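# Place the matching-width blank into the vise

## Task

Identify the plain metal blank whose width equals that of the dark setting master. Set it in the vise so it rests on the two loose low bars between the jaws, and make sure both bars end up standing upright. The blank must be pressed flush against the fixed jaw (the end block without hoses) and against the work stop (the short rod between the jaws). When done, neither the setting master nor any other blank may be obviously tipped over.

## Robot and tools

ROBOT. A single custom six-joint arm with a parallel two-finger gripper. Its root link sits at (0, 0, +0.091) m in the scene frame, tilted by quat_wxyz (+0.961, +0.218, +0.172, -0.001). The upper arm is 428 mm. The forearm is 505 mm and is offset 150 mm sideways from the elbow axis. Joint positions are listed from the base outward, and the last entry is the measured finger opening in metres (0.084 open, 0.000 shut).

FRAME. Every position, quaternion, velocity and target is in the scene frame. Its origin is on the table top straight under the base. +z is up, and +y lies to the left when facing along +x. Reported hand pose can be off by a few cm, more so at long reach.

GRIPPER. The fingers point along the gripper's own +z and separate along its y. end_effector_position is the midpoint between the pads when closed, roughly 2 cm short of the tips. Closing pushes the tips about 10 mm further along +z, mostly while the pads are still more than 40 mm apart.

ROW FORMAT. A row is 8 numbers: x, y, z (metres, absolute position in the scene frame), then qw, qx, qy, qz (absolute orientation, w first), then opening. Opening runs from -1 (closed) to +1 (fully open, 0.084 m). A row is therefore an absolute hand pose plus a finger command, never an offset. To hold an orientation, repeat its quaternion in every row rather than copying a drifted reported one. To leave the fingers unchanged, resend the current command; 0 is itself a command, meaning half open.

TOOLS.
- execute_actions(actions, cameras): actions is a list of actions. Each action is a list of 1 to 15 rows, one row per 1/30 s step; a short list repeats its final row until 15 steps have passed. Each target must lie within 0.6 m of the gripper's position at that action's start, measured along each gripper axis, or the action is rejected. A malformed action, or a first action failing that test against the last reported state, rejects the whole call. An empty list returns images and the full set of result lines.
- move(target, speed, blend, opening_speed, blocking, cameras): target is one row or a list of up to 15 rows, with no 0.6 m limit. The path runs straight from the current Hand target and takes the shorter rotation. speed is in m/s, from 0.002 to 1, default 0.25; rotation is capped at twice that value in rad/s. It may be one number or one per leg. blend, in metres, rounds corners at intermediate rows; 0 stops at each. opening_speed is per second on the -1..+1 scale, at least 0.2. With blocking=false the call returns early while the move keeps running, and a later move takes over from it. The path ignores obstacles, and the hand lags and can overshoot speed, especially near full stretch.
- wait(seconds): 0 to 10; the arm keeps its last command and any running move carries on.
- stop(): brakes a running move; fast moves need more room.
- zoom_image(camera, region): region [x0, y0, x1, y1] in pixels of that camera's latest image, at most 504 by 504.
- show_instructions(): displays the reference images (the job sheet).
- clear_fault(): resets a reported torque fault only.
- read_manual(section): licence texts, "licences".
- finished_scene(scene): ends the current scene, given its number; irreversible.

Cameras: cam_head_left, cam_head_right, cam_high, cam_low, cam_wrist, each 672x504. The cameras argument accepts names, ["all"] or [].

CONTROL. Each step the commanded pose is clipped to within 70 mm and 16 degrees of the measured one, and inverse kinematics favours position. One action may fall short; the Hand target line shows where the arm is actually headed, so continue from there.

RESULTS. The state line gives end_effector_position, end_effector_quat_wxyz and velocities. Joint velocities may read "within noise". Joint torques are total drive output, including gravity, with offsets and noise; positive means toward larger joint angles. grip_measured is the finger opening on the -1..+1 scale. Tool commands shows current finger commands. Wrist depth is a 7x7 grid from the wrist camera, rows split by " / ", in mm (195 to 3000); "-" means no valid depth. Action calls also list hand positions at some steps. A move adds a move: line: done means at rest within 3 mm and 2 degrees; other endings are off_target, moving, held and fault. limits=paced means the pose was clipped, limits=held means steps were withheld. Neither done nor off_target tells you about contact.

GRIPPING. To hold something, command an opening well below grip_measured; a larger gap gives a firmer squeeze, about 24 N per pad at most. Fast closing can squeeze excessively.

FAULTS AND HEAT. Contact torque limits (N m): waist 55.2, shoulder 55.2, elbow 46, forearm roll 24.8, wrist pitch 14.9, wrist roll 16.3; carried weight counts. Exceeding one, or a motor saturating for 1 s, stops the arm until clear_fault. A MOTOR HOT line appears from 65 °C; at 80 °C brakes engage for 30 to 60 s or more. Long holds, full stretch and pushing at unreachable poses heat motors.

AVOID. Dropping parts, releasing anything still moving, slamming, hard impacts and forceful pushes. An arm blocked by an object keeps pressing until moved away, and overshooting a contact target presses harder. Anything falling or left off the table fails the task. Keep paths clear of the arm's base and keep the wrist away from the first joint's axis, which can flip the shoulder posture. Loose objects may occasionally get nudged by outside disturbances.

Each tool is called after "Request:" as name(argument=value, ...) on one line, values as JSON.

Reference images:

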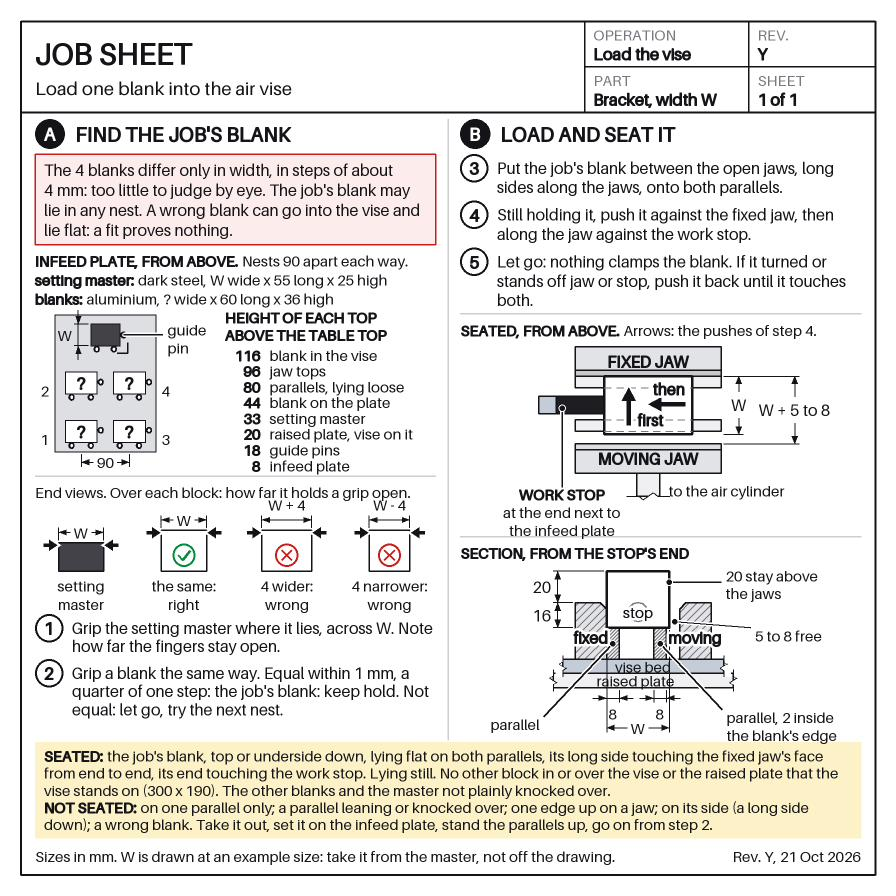

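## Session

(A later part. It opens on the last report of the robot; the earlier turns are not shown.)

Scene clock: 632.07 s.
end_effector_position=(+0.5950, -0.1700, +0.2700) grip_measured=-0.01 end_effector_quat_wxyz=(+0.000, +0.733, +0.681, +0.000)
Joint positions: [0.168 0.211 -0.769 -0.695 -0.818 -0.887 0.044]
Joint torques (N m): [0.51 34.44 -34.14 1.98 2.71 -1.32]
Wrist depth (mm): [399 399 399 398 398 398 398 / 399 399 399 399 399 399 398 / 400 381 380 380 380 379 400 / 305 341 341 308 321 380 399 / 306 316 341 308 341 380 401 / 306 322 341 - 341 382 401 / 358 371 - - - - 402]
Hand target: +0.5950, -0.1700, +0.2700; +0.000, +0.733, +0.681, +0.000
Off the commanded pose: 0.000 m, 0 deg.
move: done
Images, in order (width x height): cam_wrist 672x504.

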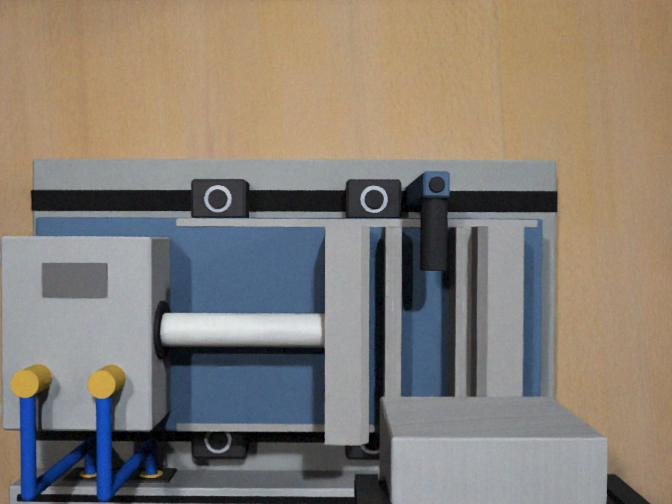

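Request:
move(target=[[0.6033, -0.1489, 0.165, 0, 0.73254, 0.68072, 0, -1]], speed=[0.12], cameras=["cam_wrist"])

Request:
zoom_image(camera="cam_wrist", region=[340, 140, 660, 440])

Scene clock: 711.93 s.
end_effector_position=(+0.6033, -0.1489, +0.1651) grip_measured=-0.01 end_effector_quat_wxyz=(+0.000, +0.733, +0.681, +0.000)
Joint positions: [0.099 0.009 -0.755 -0.871 -0.627 -0.714 0.044]
Joint torques (N m): [2.17 13.46 -29.94 -0.88 2.7 1.42]
Wrist depth (mm): [295 294 293 294 294 294 294 / 295 295 295 295 295 294 294 / 295 295 295 295 295 295 295 / 276 259 275 259 235 275 295 / 230 236 237 200 216 200 295 / 212 237 236 200 236 200 296 / 209 214 213 - - - 296]
Hand target: +0.6033, -0.1489, +0.1650; +0.000, +0.733, +0.681, +0.000
Off the commanded pose: 0.000 m, 0 deg.
move: done
Images, in order (width x height): cam_wrist 672x504.

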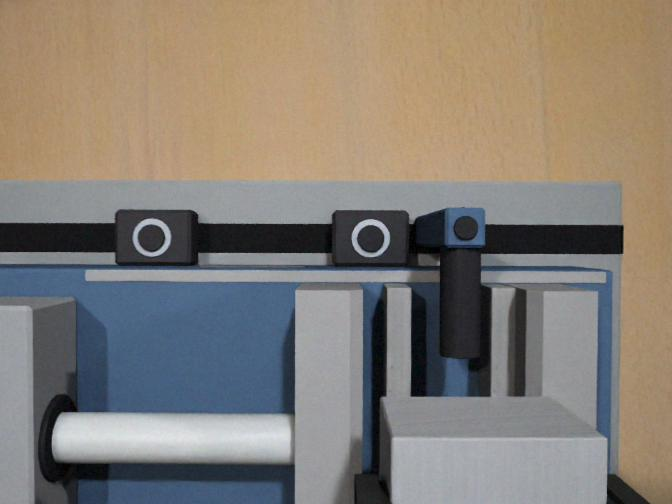

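Scaled by 1.575 from the camera's 672x504 image, which has a finer 960x720 frame.

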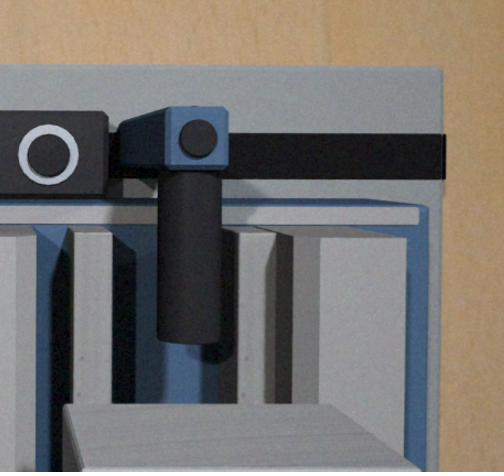

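Request:
move(target=[[0.6033, -0.1489, 0.123, 0, 0.73254, 0.68072, 0, -1]], speed=[0.04], cameras=["cam_wrist"])

Request:
zoom_image(camera="cam_wrist", region=[320, 240, 672, 504])

Scene clock: 729.40 s.
end_effector_position=(+0.6033, -0.1489, +0.1231) grip_measured=-0.01 end_effector_quat_wxyz=(+0.000, +0.733, +0.681, +0.000)
Joint positions: [0.059 -0.07 -0.757 -0.968 -0.559 -0.633 0.044]
Joint torques (N m): [3.61 16.23 -27.3 -1.37 2.72 1.45]
Wrist depth (mm): [253 253 253 252 252 252 252 / 253 253 253 253 253 252 252 / 253 233 253 253 253 233 253 / 234 217 233 216 - 233 233 / - - - - - - - / - - - - - - - / - - - - - - -]
Hand target: +0.6033, -0.1489, +0.1230; +0.000, +0.733, +0.681, +0.000
Off the commanded pose: 0.000 m, 0 deg.
move: done
Images, in order (width x height): cam_wrist 672x504.

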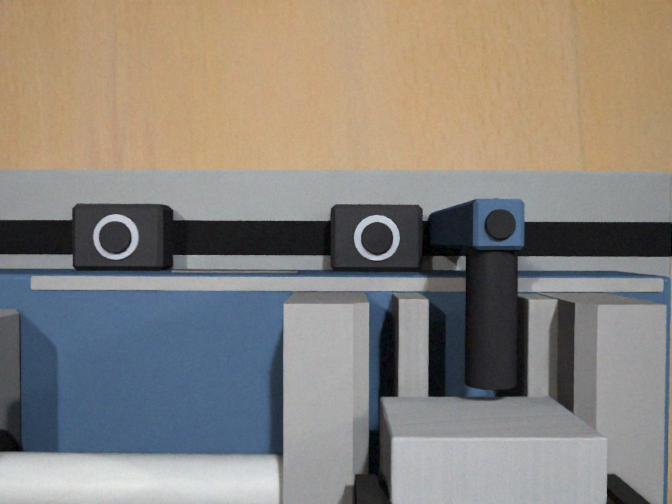

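Scaled by 1.432 from the camera's 672x504 image, which has a finer 960x720 frame.

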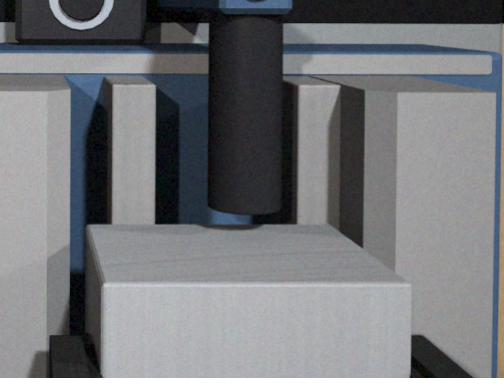

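Request:
move(target=[[0.6033, -0.1489, 0.1200, 0, 0.73254, 0.68072, 0, -1]], speed=[0.01], cameras=[])

Request:
move(target=[[0.6033, -0.1489, 0.1195, 0, 0.73254, 0.68072, 0, -1]], speed=[0.005], cameras=[])

Request:
move(target=[[0.6033, -0.1489, 0.1191, 0, 0.73254, 0.68072, 0, -1]], speed=[0.005], cameras=[])

Scene clock: 744.07 s.
end_effector_position=(+0.6033, -0.1489, +0.1201) grip_measured=-0.01 end_effector_quat_wxyz=(+0.000, +0.733, +0.681, +0.000)
Joint positions: [0.056 -0.076 -0.758 -0.976 -0.555 -0.626 0.044]
Joint torques (N m): [3.28 16.59 -27.42 -1.28 2.74 1.34]
Wrist depth (mm): [250 249 250 249 249 249 249 / 250 250 250 250 249 250 249 / 251 231 250 250 250 230 250 / 215 214 230 213 - 230 230 / - - - - - - - / - - - - - - - / - - - - - - -]
Hand target: +0.6033, -0.1489, +0.1200; +0.000, +0.733, +0.681, +0.000
Off the commanded pose: 0.000 m, 0 deg.
move: done
No camera images: "cameras" was empty.

Scene clock: 744.77 s.
end_effector_position=(+0.6033, -0.1489, +0.1195) grip_measured=-0.01 end_effector_quat_wxyz=(+0.000, +0.733, +0.681, +0.000)
Joint positions: [0.056 -0.077 -0.758 -0.977 -0.554 -0.625 0.044]
Joint torques (N m): [3.03 15.88 -26.66 -0.93 2.73 1.4]
Wrist depth (mm): [249 249 249 249 248 248 248 / 249 249 249 249 249 249 249 / 250 230 249 249 249 229 249 / 214 214 230 213 - 229 229 / - - - - - - - / - - - - - - - / - - - - - - -]
Hand target: +0.6033, -0.1489, +0.1195; +0.000, +0.733, +0.681, +0.000
Off the commanded pose: 0.000 m, 0 deg.
move: done
No camera images: "cameras" was empty.

Scene clock: 745.47 s.
end_effector_position=(+0.6033, -0.1489, +0.1191) grip_measured=-0.01 end_effector_quat_wxyz=(+0.000, +0.733, +0.681, +0.000)
Joint positions: [0.055 -0.078 -0.758 -0.978 -0.553 -0.624 0.044]
Joint torques (N m): [3.57 16.25 -26.47 -0.92 2.76 1.4]
Wrist depth (mm): [249 249 248 248 248 248 248 / 249 249 249 249 249 248 248 / 249 230 249 249 249 229 248 / 214 213 230 213 - 229 229 / - - - - - - - / - - - - - - - / - - - - - - -]
Hand target: +0.6033, -0.1489, +0.1191; +0.000, +0.733, +0.681, +0.000
Off the commanded pose: 0.000 m, 0 deg.
move: done
No camera images: "cameras" was empty.

Request:
move(target=[[0.6033, -0.1489, 0.1188, 0, 0.73254, 0.68072, 0, -1]], speed=[0.005], cameras=[])

Request:
move(target=[[0.6033, -0.1489, 0.1185, 0, 0.73254, 0.68072, 0, -1]], speed=[0.005], cameras=[])

Scene clock: 751.60 s.
end_effector_position=(+0.6033, -0.1489, +0.1188) grip_measured=-0.01 end_effector_quat_wxyz=(+0.000, +0.733, +0.681, +0.000)
Joint positions: [0.055 -0.079 -0.758 -0.979 -0.553 -0.624 0.044]
Joint torques (N m): [0.49 10.03 -27.04 -1.81 4.29 1.33]
Wrist depth (mm): [248 248 248 248 248 248 248 / 249 249 249 248 248 248 248 / 249 229 249 249 249 229 248 / 214 213 229 213 - 229 229 / - - - - - - - / - - - - - - - / - - - - - - -]
Hand target: +0.6033, -0.1489, +0.1188; +0.000, +0.733, +0.681, +0.000
Off the commanded pose: 0.000 m, 0 deg.
move: done
No camera images: "cameras" was empty.

Scene clock: 752.30 s.
end_effector_position=(+0.6033, -0.1489, +0.1185) grip_measured=-0.01 end_effector_quat_wxyz=(+0.000, +0.733, +0.681, +0.000)
Joint positions: [0.055 -0.079 -0.758 -0.98 -0.552 -0.623 0.044]
Joint torques (N m): [0.52 9.09 -27.09 -1.91 4.89 1.41]
Wrist depth (mm): [248 248 248 248 248 247 247 / 249 249 248 248 248 248 248 / 249 229 249 248 248 228 248 / 213 213 229 212 - 229 228 / - - - - - - - / - - - - - - - / - - - - - - -]
Hand target: +0.6033, -0.1489, +0.1185; +0.000, +0.733, +0.681, +0.000
Off the commanded pose: 0.000 m, 0 deg.
move: done
No camera images: "cameras" was empty.

Request:
move(target=[[0.6033, -0.1489, 0.1196, 0, 0.73254, 0.68072, 0, -1], [0.60569, -0.14908, 0.1196, 0, 0.73254, 0.68072, 0, -1]], speed=[0.005, 0.01], cameras=["cam_wrist"])

Request:
zoom_image(camera="cam_wrist", region=[320, 240, 672, 504])

Scene clock: 764.47 s.
end_effector_position=(+0.6056, -0.1491, +0.1196) grip_measured=-0.01 end_effector_quat_wxyz=(+0.000, +0.733, +0.681, +0.000)
Joint positions: [0.056 -0.081 -0.764 -0.974 -0.555 -0.629 0.044]
Joint torques (N m): [13.83 16.86 -27.86 2.13 -2.54 -1.44]
Wrist depth (mm): [249 249 249 249 249 249 248 / 250 249 249 249 249 249 249 / 250 230 249 250 249 230 249 / 214 214 230 213 - 230 229 / - - - - - - - / - - - - - - - / - - - - - - -]
Hand target: +0.6057, -0.1491, +0.1196; +0.000, +0.733, +0.681, +0.000
Off the commanded pose: 0.000 m, 0 deg.
move: done
Images, in order (width x height): cam_wrist 672x504.

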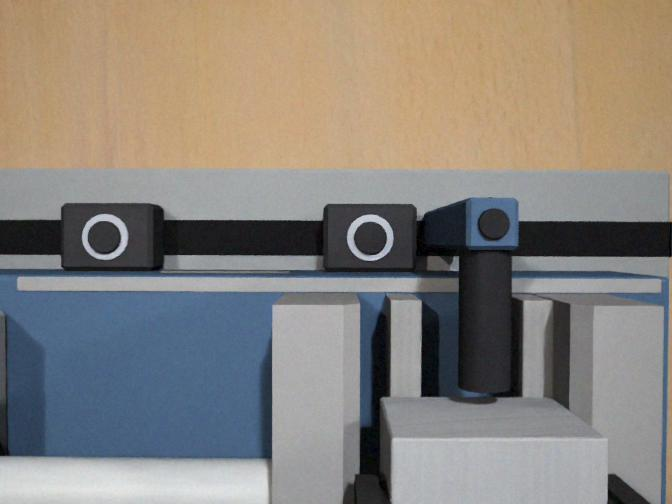

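Scaled by 1.432 from the camera's 672x504 image, which has a finer 960x720 frame.

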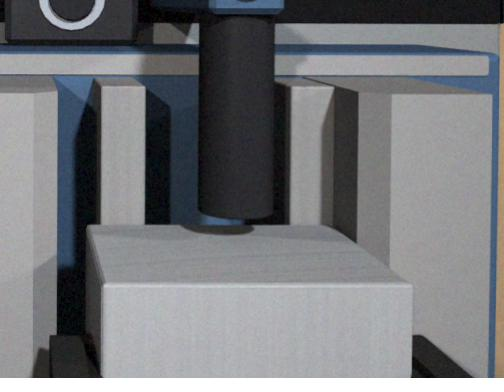

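Request:
move(target=[[0.60609, -0.14910, 0.1196, 0, 0.73254, 0.68072, 0, -1]], speed=[0.005], cameras=[])

Request:
move(target=[[0.60639, -0.14913, 0.1196, 0, 0.73254, 0.68072, 0, -1]], speed=[0.005], cameras=[])

Request:
move(target=[[0.60669, -0.14915, 0.1196, 0, 0.73254, 0.68072, 0, -1]], speed=[0.005], cameras=[])

Scene clock: 773.93 s.
end_effector_position=(+0.6061, -0.1491, +0.1196) grip_measured=-0.01 end_effector_quat_wxyz=(+0.000, +0.733, +0.681, +0.000)
Joint positions: [0.056 -0.081 -0.765 -0.973 -0.555 -0.63 0.044]
Joint torques (N m): [4.07 16.84 -27.63 1.61 -2.52 -1.37]
Wrist depth (mm): [249 249 249 249 249 248 248 / 250 249 249 249 249 249 249 / 250 230 249 249 249 229 249 / 214 214 230 213 - 230 229 / - - - - - - - / - - - - - - - / - - - - - - -]
Hand target: +0.6061, -0.1491, +0.1196; +0.000, +0.733, +0.681, +0.000
Off the commanded pose: 0.000 m, 0 deg.
move: done
No camera images: "cameras" was empty.

Scene clock: 774.63 s.
end_effector_position=(+0.6063, -0.1491, +0.1196) grip_measured=-0.01 end_effector_quat_wxyz=(+0.000, +0.733, +0.681, +0.000)
Joint positions: [0.056 -0.082 -0.765 -0.973 -0.556 -0.63 0.044]
Joint torques (N m): [4.32 17.83 -30.83 1.33 -1.93 -1.47]
Wrist depth (mm): [249 249 249 248 248 248 249 / 249 249 249 249 249 249 249 / 250 230 250 249 249 229 249 / 214 213 230 213 - 230 230 / - - - - - - - / - - - - - - - / - - - - - - -]
Hand target: +0.6064, -0.1491, +0.1196; +0.000, +0.733, +0.681, +0.000
Off the commanded pose: 0.000 m, 0 deg.
move: done
No camera images: "cameras" was empty.

Scene clock: 775.33 s.
end_effector_position=(+0.6066, -0.1492, +0.1196) grip_measured=-0.01 end_effector_quat_wxyz=(+0.000, +0.733, +0.681, +0.000)
Joint positions: [0.055 -0.082 -0.766 -0.973 -0.556 -0.63 0.044]
Joint torques (N m): [3.36 18.92 -39.63 0.29 0.34 -1.61]
Wrist depth (mm): [249 249 249 249 249 249 248 / 249 250 249 249 249 249 248 / 250 230 249 249 249 229 249 / 215 214 230 213 - 229 229 / - - - - - - - / - - - - - - - / - - - - - - -]
Hand target: +0.6067, -0.1491, +0.1196; +0.000, +0.733, +0.681, +0.000
Off the commanded pose: 0.000 m, 0 deg.
move: done
No camera images: "cameras" was empty.

Request:
move(target=[[0.60649, -0.14913, 0.1196, 0, 0.73254, 0.68072, 0, -1], [0.60672, -0.14594, 0.1196, 0, 0.73254, 0.68072, 0, -1]], speed=[0.005, 0.01], cameras=["cam_wrist"])

Request:
move(target=[[0.60675, -0.14554, 0.1196, 0, 0.73254, 0.68072, 0, -1]], speed=[0.005], cameras=[])

Request:
move(target=[[0.60678, -0.14524, 0.1196, 0, 0.73254, 0.68072, 0, -1]], speed=[0.005], cameras=[])

Request:
move(target=[[0.60680, -0.14494, 0.1196, 0, 0.73254, 0.68072, 0, -1]], speed=[0.005], cameras=["cam_wrist"])

Scene clock: 791.13 s.
end_effector_position=(+0.6067, -0.1460, +0.1196) grip_measured=-0.01 end_effector_quat_wxyz=(+0.000, +0.733, +0.681, +0.000)
Joint positions: [0.061 -0.085 -0.766 -0.975 -0.557 -0.622 0.044]
Joint torques (N m): [16.14 17.08 -33.37 -1.23 -0.09 1.31]
Wrist depth (mm): [249 249 249 249 249 249 248 / 249 249 249 249 249 249 249 / 250 250 249 249 249 230 249 / 230 215 230 214 - 229 229 / - - - - - - - / - - - - - - - / - - - - - - -]
Hand target: +0.6067, -0.1459, +0.1196; +0.000, +0.733, +0.681, +0.000
Off the commanded pose: 0.000 m, 0 deg.
move: done
Images, in order (width x height): cam_wrist 672x504.

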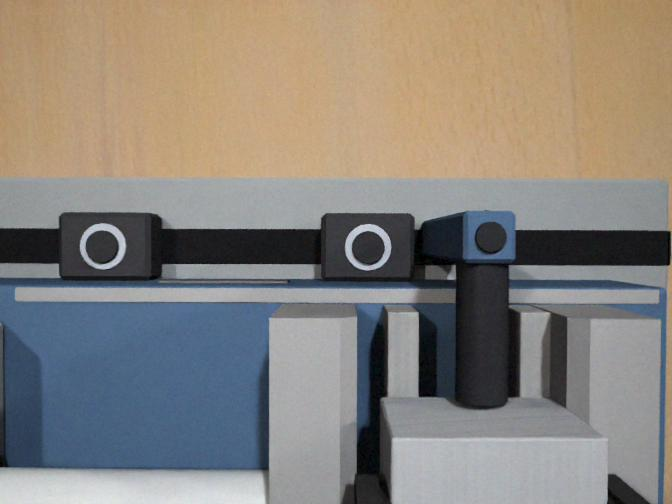

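Scene clock: 791.83 s.
end_effector_position=(+0.6067, -0.1456, +0.1196) grip_measured=-0.01 end_effector_quat_wxyz=(+0.000, +0.733, +0.681, +0.000)
Joint positions: [0.062 -0.086 -0.767 -0.975 -0.557 -0.621 0.044]
Joint torques (N m): [16.52 17.55 -32.66 -1.38 0.47 1.28]
Wrist depth (mm): [249 249 249 249 249 248 248 / 249 249 250 249 249 249 248 / 250 250 250 249 249 230 249 / 230 215 230 214 - 230 230 / - - - - - - - / - - - - - - - / - - - - - - -]
Hand target: +0.6068, -0.1455, +0.1196; +0.000, +0.733, +0.681, +0.000
Off the commanded pose: 0.000 m, 0 deg.
move: done
No camera images: "cameras" was empty.

Scene clock: 792.53 s.
end_effector_position=(+0.6068, -0.1453, +0.1196) grip_measured=-0.01 end_effector_quat_wxyz=(+0.000, +0.733, +0.681, +0.000)
Joint positions: [0.063 -0.086 -0.767 -0.976 -0.558 -0.62 0.044]
Joint torques (N m): [16.28 18.12 -33.46 -1.57 0.61 1.29]
Wrist depth (mm): [249 249 249 249 248 248 248 / 250 249 249 249 249 249 249 / 250 249 249 249 249 229 249 / 230 215 230 214 - 230 229 / - - - - - - - / - - - - - - - / - - - - - - -]
Hand target: +0.6068, -0.1452, +0.1196; +0.000, +0.733, +0.681, +0.000
Off the commanded pose: 0.000 m, 0 deg.
move: done
No camera images: "cameras" was empty.

Scene clock: 793.23 s.
end_effector_position=(+0.6068, -0.1450, +0.1196) grip_measured=-0.01 end_effector_quat_wxyz=(+0.000, +0.733, +0.681, +0.000)
Joint positions: [0.064 -0.086 -0.767 -0.976 -0.558 -0.619 0.044]
Joint torques (N m): [15.21 18.42 -32.78 -1.36 0.6 1.31]
Wrist depth (mm): [249 249 249 249 249 248 248 / 249 249 249 249 249 249 249 / 250 250 250 249 249 229 249 / 230 215 230 214 - 229 230 / - - - - - - - / - - - - - - - / - - - - - - -]
Hand target: +0.6068, -0.1449, +0.1196; +0.000, +0.733, +0.681, +0.000
Off the commanded pose: 0.000 m, 0 deg.
move: done
Images, in order (width x height): cam_wrist 672x504.

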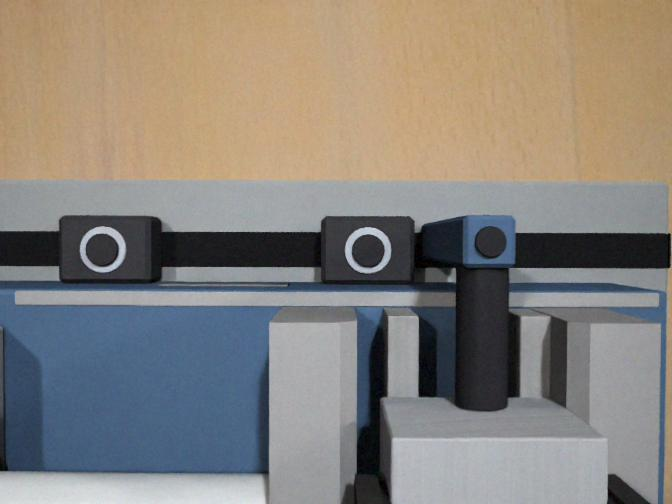

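Request:
zoom_image(camera="cam_wrist", region=[320, 240, 672, 504])

Request:
zoom_image(camera="cam_wrist", region=[370, 380, 620, 504])

Scaled by 1.432 from the camera's 672x504 image, which has a finer 960x720 frame.

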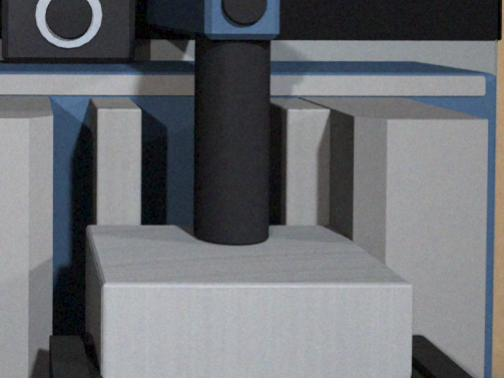

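Scaled by 2.016 from the camera's 672x504 image, which has a finer 960x720 frame.

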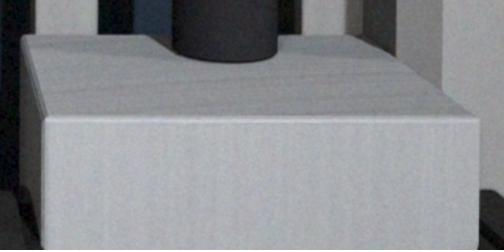

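Request:
move(target=[[0.60682, -0.14464, 0.1196, 0, 0.73254, 0.68072, 0, -1]], speed=[0.005], cameras=[])

Request:
move(target=[[0.60684, -0.14434, 0.1196, 0, 0.73254, 0.68072, 0, -1]], speed=[0.005], cameras=["cam_wrist"])

Request:
zoom_image(camera="cam_wrist", region=[370, 380, 620, 504])

Scene clock: 815.03 s.
end_effector_position=(+0.6068, -0.1447, +0.1196) grip_measured=-0.01 end_effector_quat_wxyz=(+0.000, +0.733, +0.681, +0.000)
Joint positions: [0.064 -0.087 -0.767 -0.976 -0.558 -0.619 0.044]
Joint torques (N m): [16.47 17.99 -33.16 -1.55 0.51 1.24]
Wrist depth (mm): [249 249 249 249 249 249 248 / 249 249 249 249 249 249 249 / 250 250 249 249 249 230 249 / 230 215 230 214 - 229 229 / - - - - - - - / - - - - - - - / - - - - - - -]
Hand target: +0.6068, -0.1446, +0.1196; +0.000, +0.733, +0.681, +0.000
Off the commanded pose: 0.000 m, 0 deg.
move: done
No camera images: "cameras" was empty.

Scene clock: 815.73 s.
end_effector_position=(+0.6068, -0.1444, +0.1196) grip_measured=-0.01 end_effector_quat_wxyz=(+0.000, +0.733, +0.681, +0.000)
Joint positions: [0.065 -0.087 -0.767 -0.976 -0.558 -0.618 0.044]
Joint torques (N m): [16.9 18.11 -32.64 -1.07 0.85 1.36]
Wrist depth (mm): [249 249 249 249 248 248 248 / 250 249 249 249 249 249 249 / 249 249 249 250 249 229 249 / 230 215 230 214 - 230 229 / - - - - - - - / - - - - - - - / - - - - - - -]
Hand target: +0.6068, -0.1443, +0.1196; +0.000, +0.733, +0.681, +0.000
Off the commanded pose: 0.000 m, 0 deg.
move: done
Images, in order (width x height): cam_wrist 672x504.

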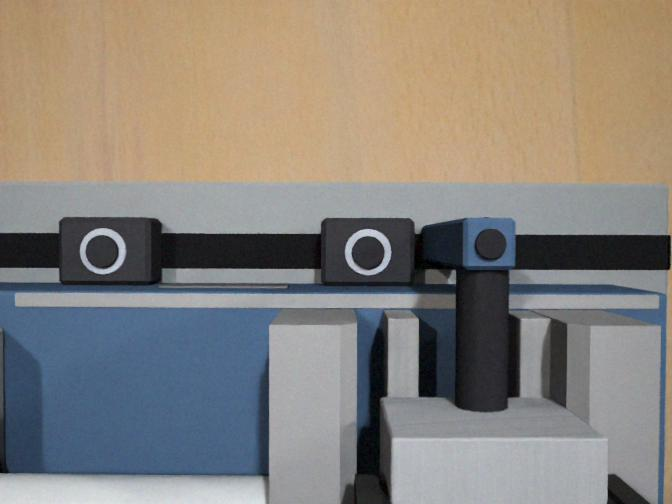

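Scaled by 2.016 from the camera's 672x504 image, which has a finer 960x720 frame.

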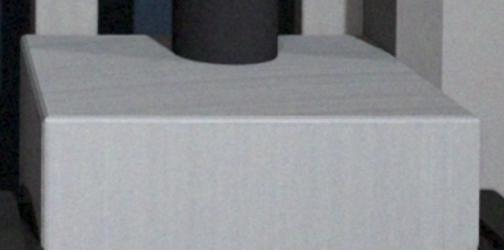

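Request:
move(target=[[0.60686, -0.14404, 0.1196, 0, 0.73254, 0.68072, 0, -1]], speed=[0.005], cameras=["cam_wrist"])

Request:
zoom_image(camera="cam_wrist", region=[370, 380, 620, 504])

Request:
move(target=[[0.60688, -0.14374, 0.1196, 0, 0.73254, 0.68072, 0, -1]], speed=[0.005], cameras=["cam_wrist"])

Request:
zoom_image(camera="cam_wrist", region=[370, 380, 620, 504])

Scene clock: 849.60 s.
end_effector_position=(+0.6069, -0.1441, +0.1196) grip_measured=-0.01 end_effector_quat_wxyz=(+0.000, +0.733, +0.681, +0.000)
Joint positions: [0.065 -0.087 -0.767 -0.976 -0.558 -0.617 0.044]
Joint torques (N m): [21.58 13.72 -30.51 -0.75 4.18 1.4]
Wrist depth (mm): [249 249 249 248 248 248 248 / 249 249 249 249 249 249 248 / 250 250 249 249 249 230 249 / 230 215 230 214 - 229 229 / - - - - - - - / - - - - - - - / - - - - - - -]
Hand target: +0.6069, -0.1440, +0.1196; +0.000, +0.733, +0.681, +0.000
Off the commanded pose: 0.000 m, 0 deg.
move: done
Images, in order (width x height): cam_wrist 672x504.

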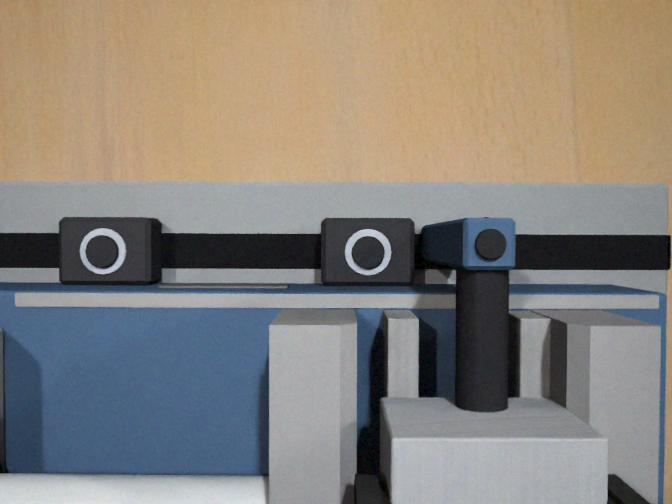

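Scaled by 2.016 from the camera's 672x504 image, which has a finer 960x720 frame.

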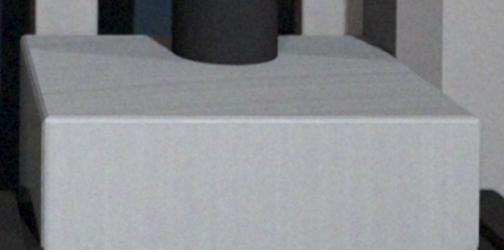

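Scene clock: 850.30 s.
end_effector_position=(+0.6069, -0.1438, +0.1196) grip_measured=-0.01 end_effector_quat_wxyz=(+0.000, +0.733, +0.681, +0.000)
Joint positions: [0.066 -0.087 -0.767 -0.977 -0.559 -0.616 0.044]
Joint torques (N m): [21.84 11.37 -28.28 -0.39 6.61 1.41]
Wrist depth (mm): [249 249 249 248 248 248 248 / 250 250 249 249 249 249 249 / 250 249 249 249 249 229 249 / 230 215 230 214 - 230 229 / - - - - - - - / - - - - - - - / - - - - - - -]
Hand target: +0.6069, -0.1437, +0.1196; +0.000, +0.733, +0.681, +0.000
Off the commanded pose: 0.000 m, 0 deg.
move: done
Images, in order (width x height): cam_wrist 672x504.

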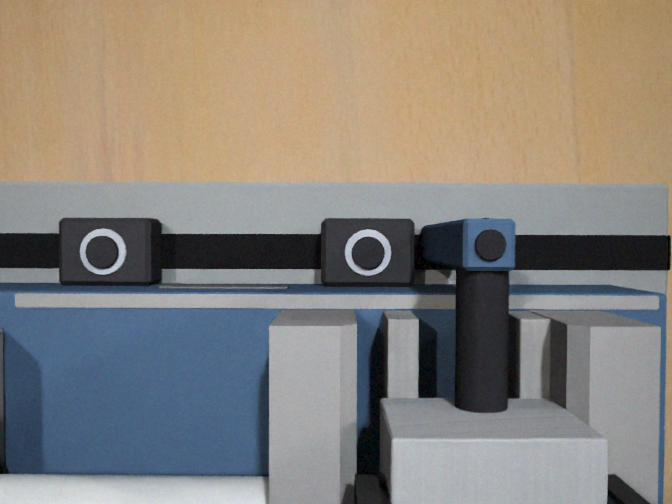

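Scaled by 2.016 from the camera's 672x504 image, which has a finer 960x720 frame.

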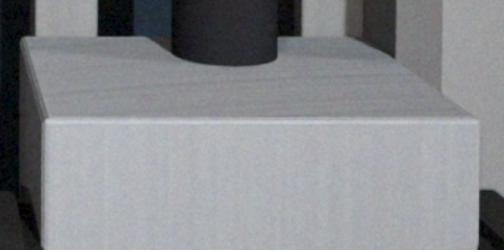

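Request:
move(target=[[0.60688, -0.14374, 0.1189, 0, 0.73254, 0.68072, 0, -1]], speed=[0.005], cameras=[])

Request:
move(target=[[0.60688, -0.14374, 0.1189, 0, 0.73254, 0.68072, 0, 0.6]], speed=[0.005], opening_speed=0.5, cameras=["cam_wrist"])

Request:
zoom_image(camera="cam_wrist", region=[320, 240, 672, 504])

Scene clock: 866.13 s.
end_effector_position=(+0.6068, -0.1437, +0.1189) grip_measured=-0.01 end_effector_quat_wxyz=(+0.000, +0.733, +0.681, +0.000)
Joint positions: [0.065 -0.089 -0.767 -0.978 -0.557 -0.615 0.044]
Joint torques (N m): [9.22 10.26 -27.42 -0.71 9.52 1.33]
Wrist depth (mm): [248 248 248 248 248 247 248 / 249 248 249 248 248 248 248 / 249 249 249 249 249 229 248 / 230 215 230 213 - 229 229 / - - - - - - - / - - - - - - - / - - - - - - -]
Hand target: +0.6069, -0.1437, +0.1189; +0.000, +0.733, +0.681, +0.000
Off the commanded pose: 0.000 m, 0 deg.
move: done
No camera images: "cameras" was empty.

Scene clock: 869.63 s.
end_effector_position=(+0.6069, -0.1438, +0.1189) grip_measured=+0.59 end_effector_quat_wxyz=(+0.000, +0.733, +0.681, +0.000)
Joint positions: [0.065 -0.089 -0.767 -0.978 -0.557 -0.615 0.069]
Joint torques (N m): [9.19 40.55 -11.56 -0.95 -2.33 1.28]
Wrist depth (mm): [249 248 248 248 248 248 248 / 249 249 249 249 248 248 248 / 249 249 249 248 249 229 248 / 229 215 229 213 - 229 229 / - - - - - - 229 / - - - - - - - / - - - - - - -]
Hand target: +0.6069, -0.1437, +0.1189; +0.000, +0.733, +0.681, +0.000
Off the commanded pose: 0.000 m, 0 deg.
move: done
Images, in order (width x height): cam_wrist 672x504.

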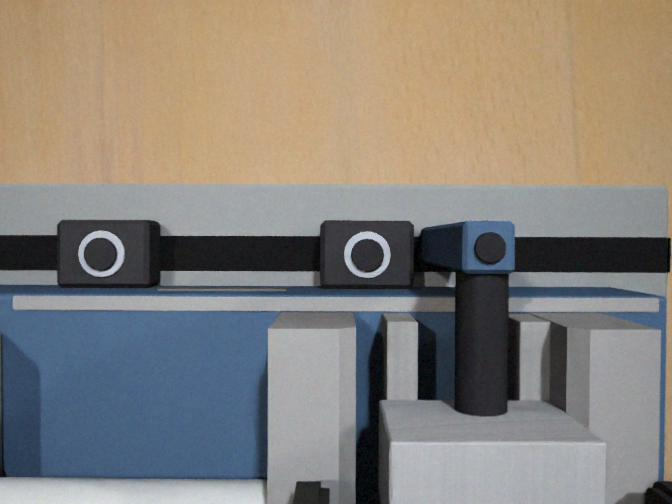

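Scaled by 1.432 from the camera's 672x504 image, which has a finer 960x720 frame.

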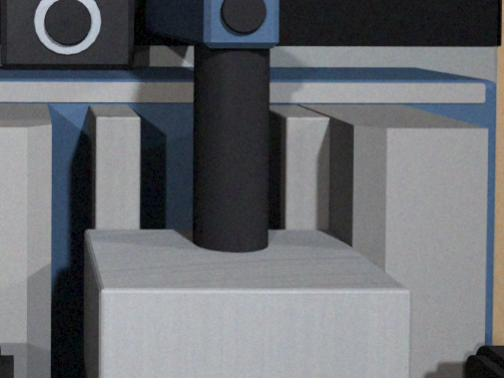

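Request:
move(target=[[0.60688, -0.14374, 0.17, 0, 0.73254, 0.68072, 0, 0.6], [0.600, -0.20, 0.27, 0, 0.73254, 0.68072, 0, 0.6]], speed=[0.05, 0.2], cameras=["cam_wrist", "cam_low", "cam_head_right"])

Request:
zoom_image(camera="cam_wrist", region=[300, 150, 560, 410])

Scene clock: 881.87 s.
end_effector_position=(+0.6000, -0.2000, +0.2699) grip_measured=+0.59 end_effector_quat_wxyz=(+0.000, +0.733, +0.681, +0.000)
Joint positions: [0.103 0.225 -0.786 -0.672 -0.808 -0.972 0.069]
Joint torques (N m): [-0.25 34.04 -33.38 2.22 -2.67 -1.27]
Wrist depth (mm): [399 399 399 398 398 398 397 / 400 400 399 399 399 398 399 / 340 340 340 303 304 380 400 / 305 315 340 304 285 381 401 / 305 341 341 305 285 401 401 / 292 372 377 366 381 381 401 / 403 404 403 403 401 402 403]
Hand target: +0.6000, -0.2000, +0.2700; +0.000, +0.733, +0.681, +0.000
Off the commanded pose: 0.000 m, 0 deg.
move: done
Images, in order (width x height): cam_head_right 672x504, cam_low 672x504, cam_wrist 672x504.

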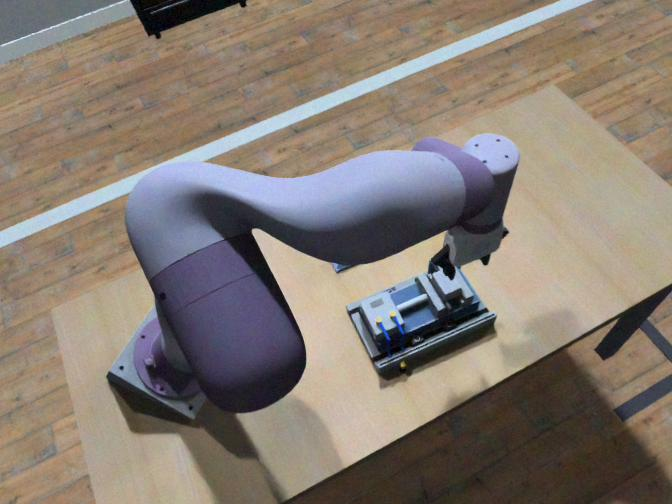

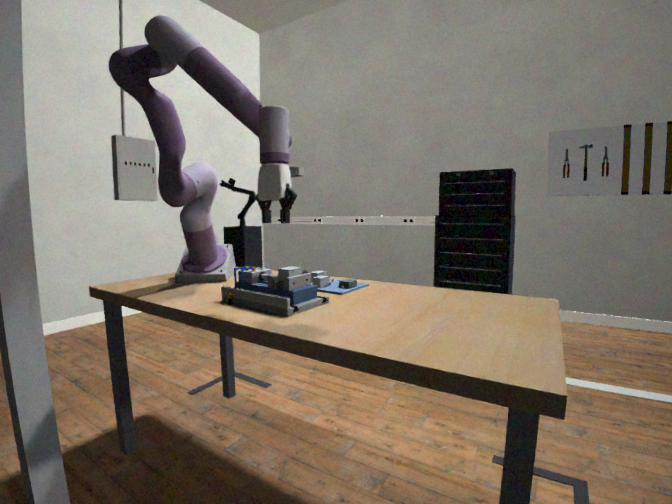

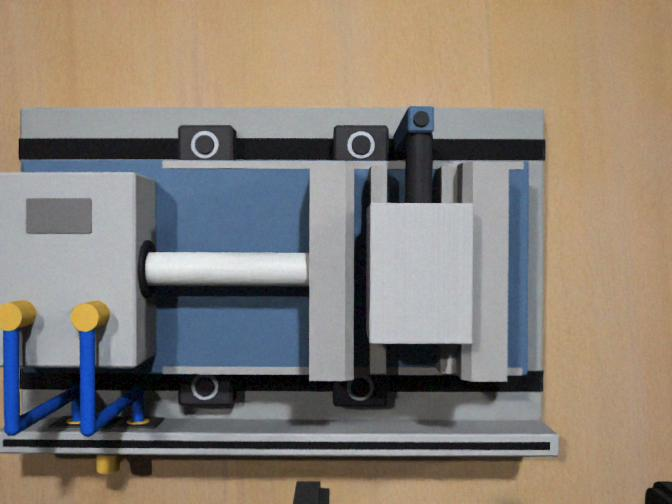

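Scaled by 1.938 from the camera's 672x504 image, which has a finer 960x720 frame.

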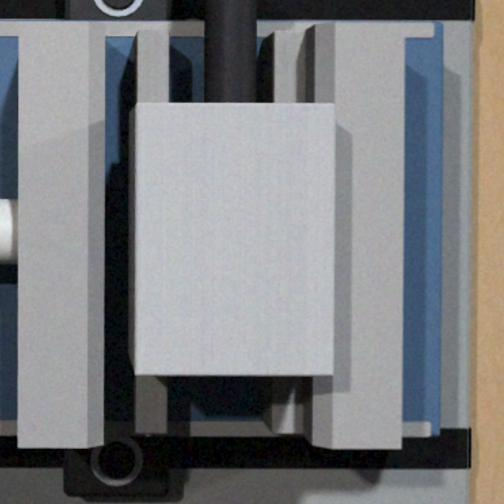

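Request:
move(target=[[0.6587, -0.1876, 0.19, 0, 0.73254, 0.68072, 0, 0.6]], speed=[0.15], cameras=["cam_wrist"])

Request:
zoom_image(camera="cam_wrist", region=[180, 120, 440, 460])

Request:
zoom_image(camera="cam_wrist", region=[290, 200, 390, 300])

Scene clock: 894.87 s.
end_effector_position=(+0.6587, -0.1876, +0.1900) grip_measured=+0.59 end_effector_quat_wxyz=(+0.000, +0.733, +0.681, +0.000)
Joint positions: [0.05 -0.019 -0.901 -0.76 -0.682 -0.895 0.069]
Joint torques (N m): [3.08 17.88 -30.98 -0.93 2.66 1.34]
Wrist depth (mm): [320 319 319 319 318 318 318 / 320 320 320 320 319 319 319 / 282 300 238 260 299 320 320 / 261 225 205 224 301 320 320 / 261 225 205 224 300 321 320 / 262 225 205 225 301 321 321 / 286 226 284 262 302 322 322]
Hand target: +0.6587, -0.1876, +0.1900; +0.000, +0.733, +0.681, +0.000
Off the commanded pose: 0.000 m, 0 deg.
move: done
Images, in order (width x height): cam_wrist 672x504.

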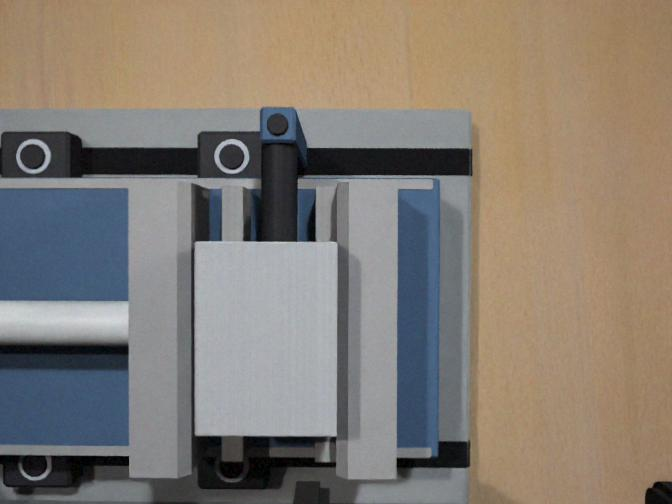

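Scaled by 1.482 from the camera's 672x504 image, which has a finer 960x720 frame.

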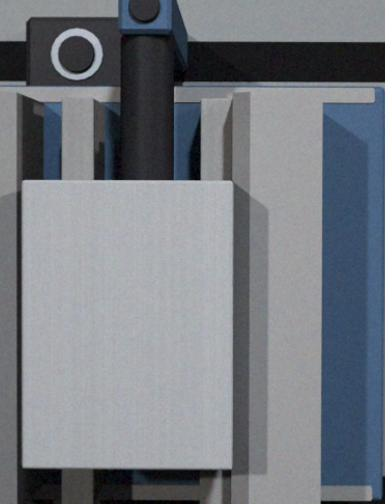

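Scaled by 5.040 from the camera's 672x504 image, which has a finer 960x720 frame.

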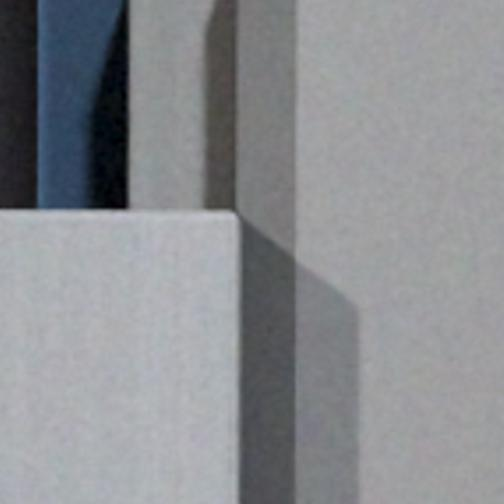

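Request:
zoom_image(camera="cam_wrist", region=[290, 390, 390, 490])

Request:
zoom_image(camera="cam_wrist", region=[240, 200, 320, 280])

Scaled by 5.040 from the camera's 672x504 image, which has a finer 960x720 frame.

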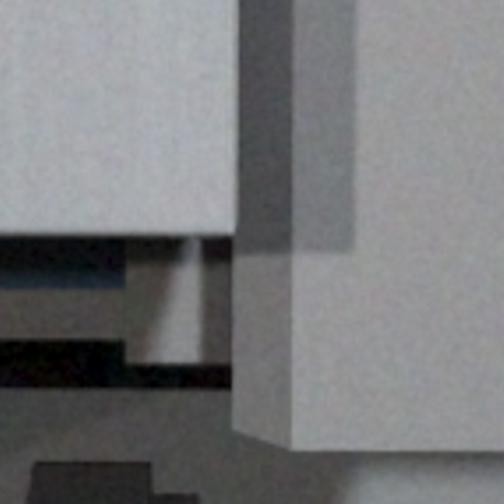

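Scaled by 6.300 from the camera's 672x504 image, which has a finer 960x720 frame.

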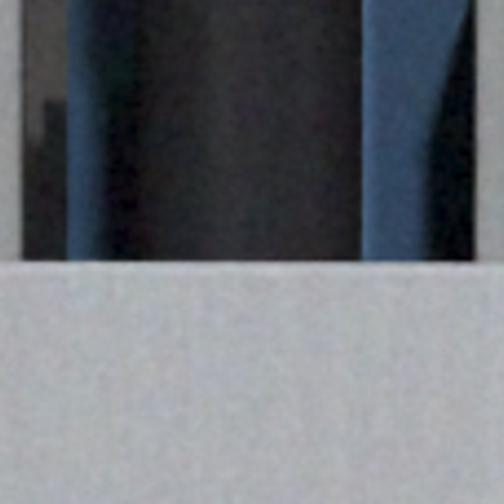

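Request:
move(target=[[0.6069, -0.1438, 0.17, 0, 0.73254, 0.68072, 0, 0.6], [0.6069, -0.1438, 0.1195, 0, 0.73254, 0.68072, 0, 0.6]], speed=[0.2, 0.06], cameras=["cam_wrist"])

Scene clock: 1060.80 s.
end_effector_position=(+0.6069, -0.1438, +0.1196) grip_measured=+0.59 end_effector_quat_wxyz=(+0.000, +0.733, +0.681, +0.000)
Joint positions: [0.066 -0.088 -0.767 -0.977 -0.558 -0.617 0.069]
Joint torques (N m): [3.35 16.36 -26.09 -0.95 2.8 1.43]
Wrist depth (mm): [249 249 249 249 249 248 249 / 250 250 249 249 249 249 249 / 250 249 249 249 249 230 249 / 230 216 230 214 - 230 230 / - - - - - - 230 / - - - - - - - / - - - - - - -]
Hand target: +0.6069, -0.1438, +0.1195; +0.000, +0.733, +0.681, +0.000
Off the commanded pose: 0.000 m, 0 deg.
move: done
Images, in order (width x height): cam_wrist 672x504.

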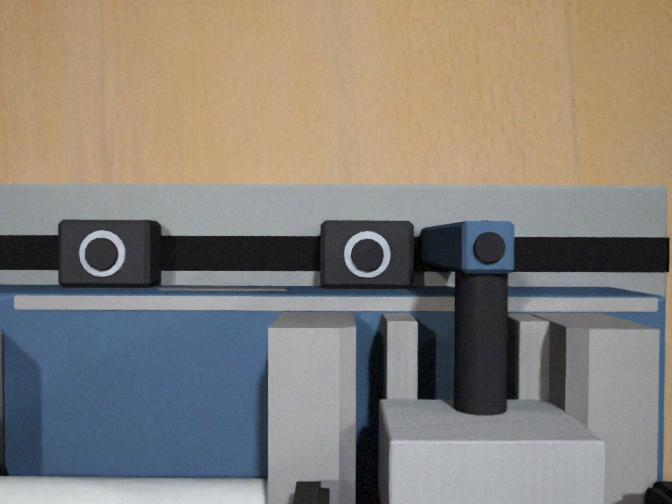

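Request:
move(target=[[0.6069, -0.1438, 0.1195, 0, 0.73254, 0.68072, 0, -1]], speed=[0.06], opening_speed=1.2, cameras=[])

Request:
move(target=[[0.6069, -0.1438, 0.19, 0, 0.73254, 0.68072, 0, -1], [0.5604, 0.1958, 0.12, 0, 0.73254, 0.68072, 0, -1], [0.5604, 0.1958, 0.0478, 0, 0.73254, 0.68072, 0, -1]], speed=[0.1, 0.3, 0.06], cameras=["cam_wrist"])

Scene clock: 1068.43 s.
end_effector_position=(+0.6069, -0.1438, +0.1195) grip_measured=-0.01 end_effector_quat_wxyz=(+0.000, +0.733, +0.681, +0.000)
Joint positions: [0.066 -0.088 -0.767 -0.977 -0.558 -0.616 0.044]
Joint torques (N m): [4.67 18.25 -35.17 -1.37 1.59 0.82]
Wrist depth (mm): [249 249 249 249 249 248 248 / 249 249 249 249 249 249 249 / 250 250 249 249 249 229 249 / 230 215 230 214 - 230 230 / - - - - - - 230 / - - - - - - - / - - - - - - -]
Hand target: +0.6069, -0.1438, +0.1195; +0.000, +0.733, +0.681, +0.000
Off the commanded pose: 0.000 m, 0 deg.
move: done
No camera images: "cameras" was empty.

Scene clock: 1072.17 s.
end_effector_position=(+0.5604, +0.1958, +0.0479) grip_measured=-0.01 end_effector_quat_wxyz=(+0.000, +0.733, +0.681, +0.000)
Joint positions: [0.57 -0.654 -0.981 -1.174 -0.613 0.15 0.044]
Joint torques (N m): [12.27 21.52 -25.49 -0.95 2.66 1.39]
Wrist depth (mm): [- - - - - - - / - - - - - - - / - - - - - - - / - - - - - - - / - - - - - - - / - - - - - - - / - - - - - - -]
Hand target: +0.5604, +0.1958, +0.0478; +0.000, +0.733, +0.681, +0.000
Off the commanded pose: 0.000 m, 0 deg.
move: done
Images, in order (width x height): cam_wrist 672x504.

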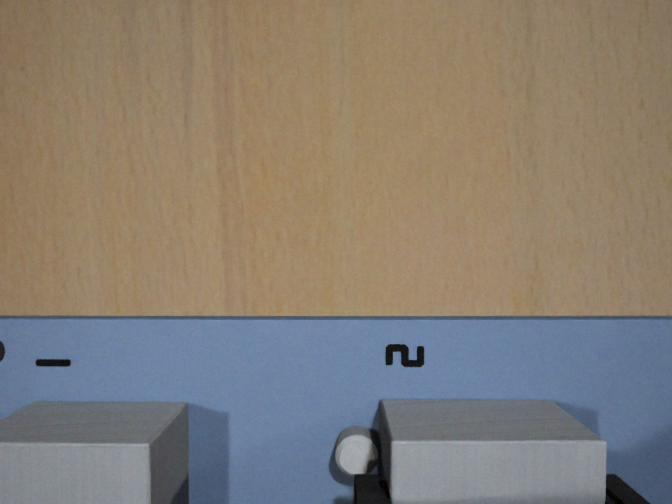

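Request:
move(target=[[0.5604, 0.1958, 0.0475, 0, 0.73254, 0.68072, 0, -1]], speed=[0.01], cameras=[])

Request:
move(target=[[0.5604, 0.1958, 0.0475, 0, 0.73254, 0.68072, 0, 0.6]], speed=[0.01], opening_speed=1.0, cameras=[])

Request:
move(target=[[0.5604, 0.1958, 0.12, 0, 0.73254, 0.68072, 0, 0.6], [0.60, 0.09, 0.36, 0, 0.70711, 0.70711, 0, 1]], speed=[0.15, 0.35], blend=[0.03, 0], cameras=["cam_wrist"])

Request:
zoom_image(camera="cam_wrist", region=[130, 90, 380, 400])

Request:
zoom_image(camera="cam_wrist", region=[360, 180, 520, 340])

Scene clock: 1084.17 s.
end_effector_position=(+0.5604, +0.1958, +0.0475) grip_measured=-0.01 end_effector_quat_wxyz=(+0.000, +0.733, +0.681, +0.000)
Joint positions: [0.57 -0.655 -0.981 -1.175 -0.612 0.151 0.044]
Joint torques (N m): [11.61 19.36 -25.26 -1.39 3.25 1.38]
Wrist depth (mm): [- - - - - - - / - - - - - - - / - - - - - - - / - - - - - - - / - - - - - - - / - - - - - - - / - - - - - - -]
Hand target: +0.5604, +0.1958, +0.0475; +0.000, +0.733, +0.681, +0.000
Off the commanded pose: 0.000 m, 0 deg.
move: done
No camera images: "cameras" was empty.

Scene clock: 1086.10 s.
end_effector_position=(+0.5604, +0.1958, +0.0475) grip_measured=+0.59 end_effector_quat_wxyz=(+0.000, +0.733, +0.681, +0.000)
Joint positions: [0.57 -0.655 -0.981 -1.175 -0.612 0.151 0.069]
Joint torques (N m): [17.7 32.81 -16.16 1.36 -1.91 1.18]
Wrist depth (mm): [- - - - - - - / - - - - - - - / - - - - - - - / - - - - - - - / - - - - - - - / - - - - - - - / - - - - - - -]
Hand target: +0.5604, +0.1958, +0.0475; +0.000, +0.733, +0.681, +0.000
Off the commanded pose: 0.000 m, 0 deg.
move: done
No camera images: "cameras" was empty.

Scene clock: 1088.57 s.
end_effector_position=(+0.6000, +0.0900, +0.3600) grip_measured=+1.00 end_effector_quat_wxyz=(+0.000, +0.707, +0.707, +0.000)
Joint positions: [0.706 -0.09 -0.992 -0.667 -1.037 -0.479 0.084]
Joint torques (N m): [16.32 33.75 -33.67 2.05 -2.4 -1.34]
Wrist depth (mm): [488 488 487 489 487 488 488 / 489 489 488 489 488 489 488 / 490 491 477 447 481 490 491 / 490 490 482 482 457 491 490 / 492 492 483 482 482 491 492 / 491 493 493 492 493 492 492 / 493 493 494 493 493 492 492]
Hand target: +0.6000, +0.0900, +0.3600; +0.000, +0.707, +0.707, +0.000
Off the commanded pose: 0.000 m, 0 deg.
move: done; limits=paced
Images, in order (width x height): cam_wrist 672x504.

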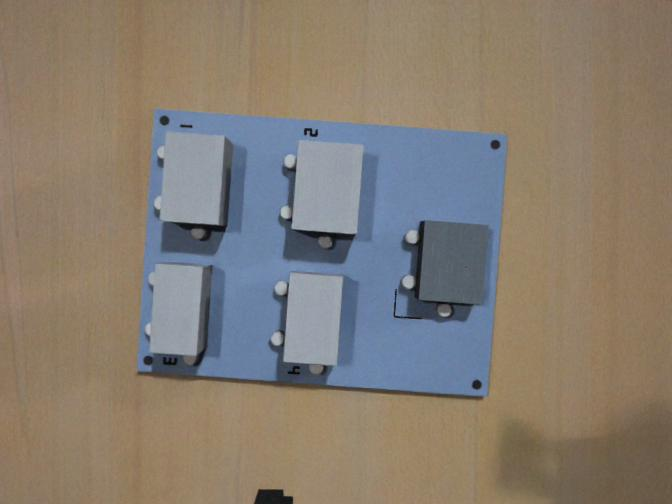

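Scaled by 1.626 from the camera's 672x504 image, which has a finer 960x720 frame.

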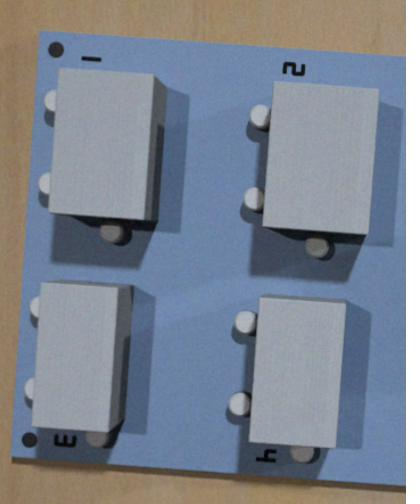

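Scaled by 3.150 from the camera's 672x504 image, which has a finer 960x720 frame.

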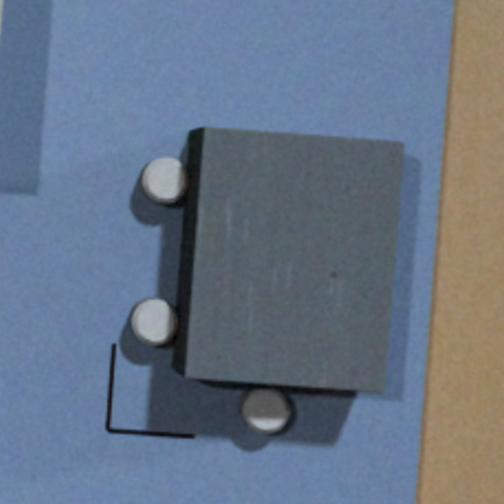

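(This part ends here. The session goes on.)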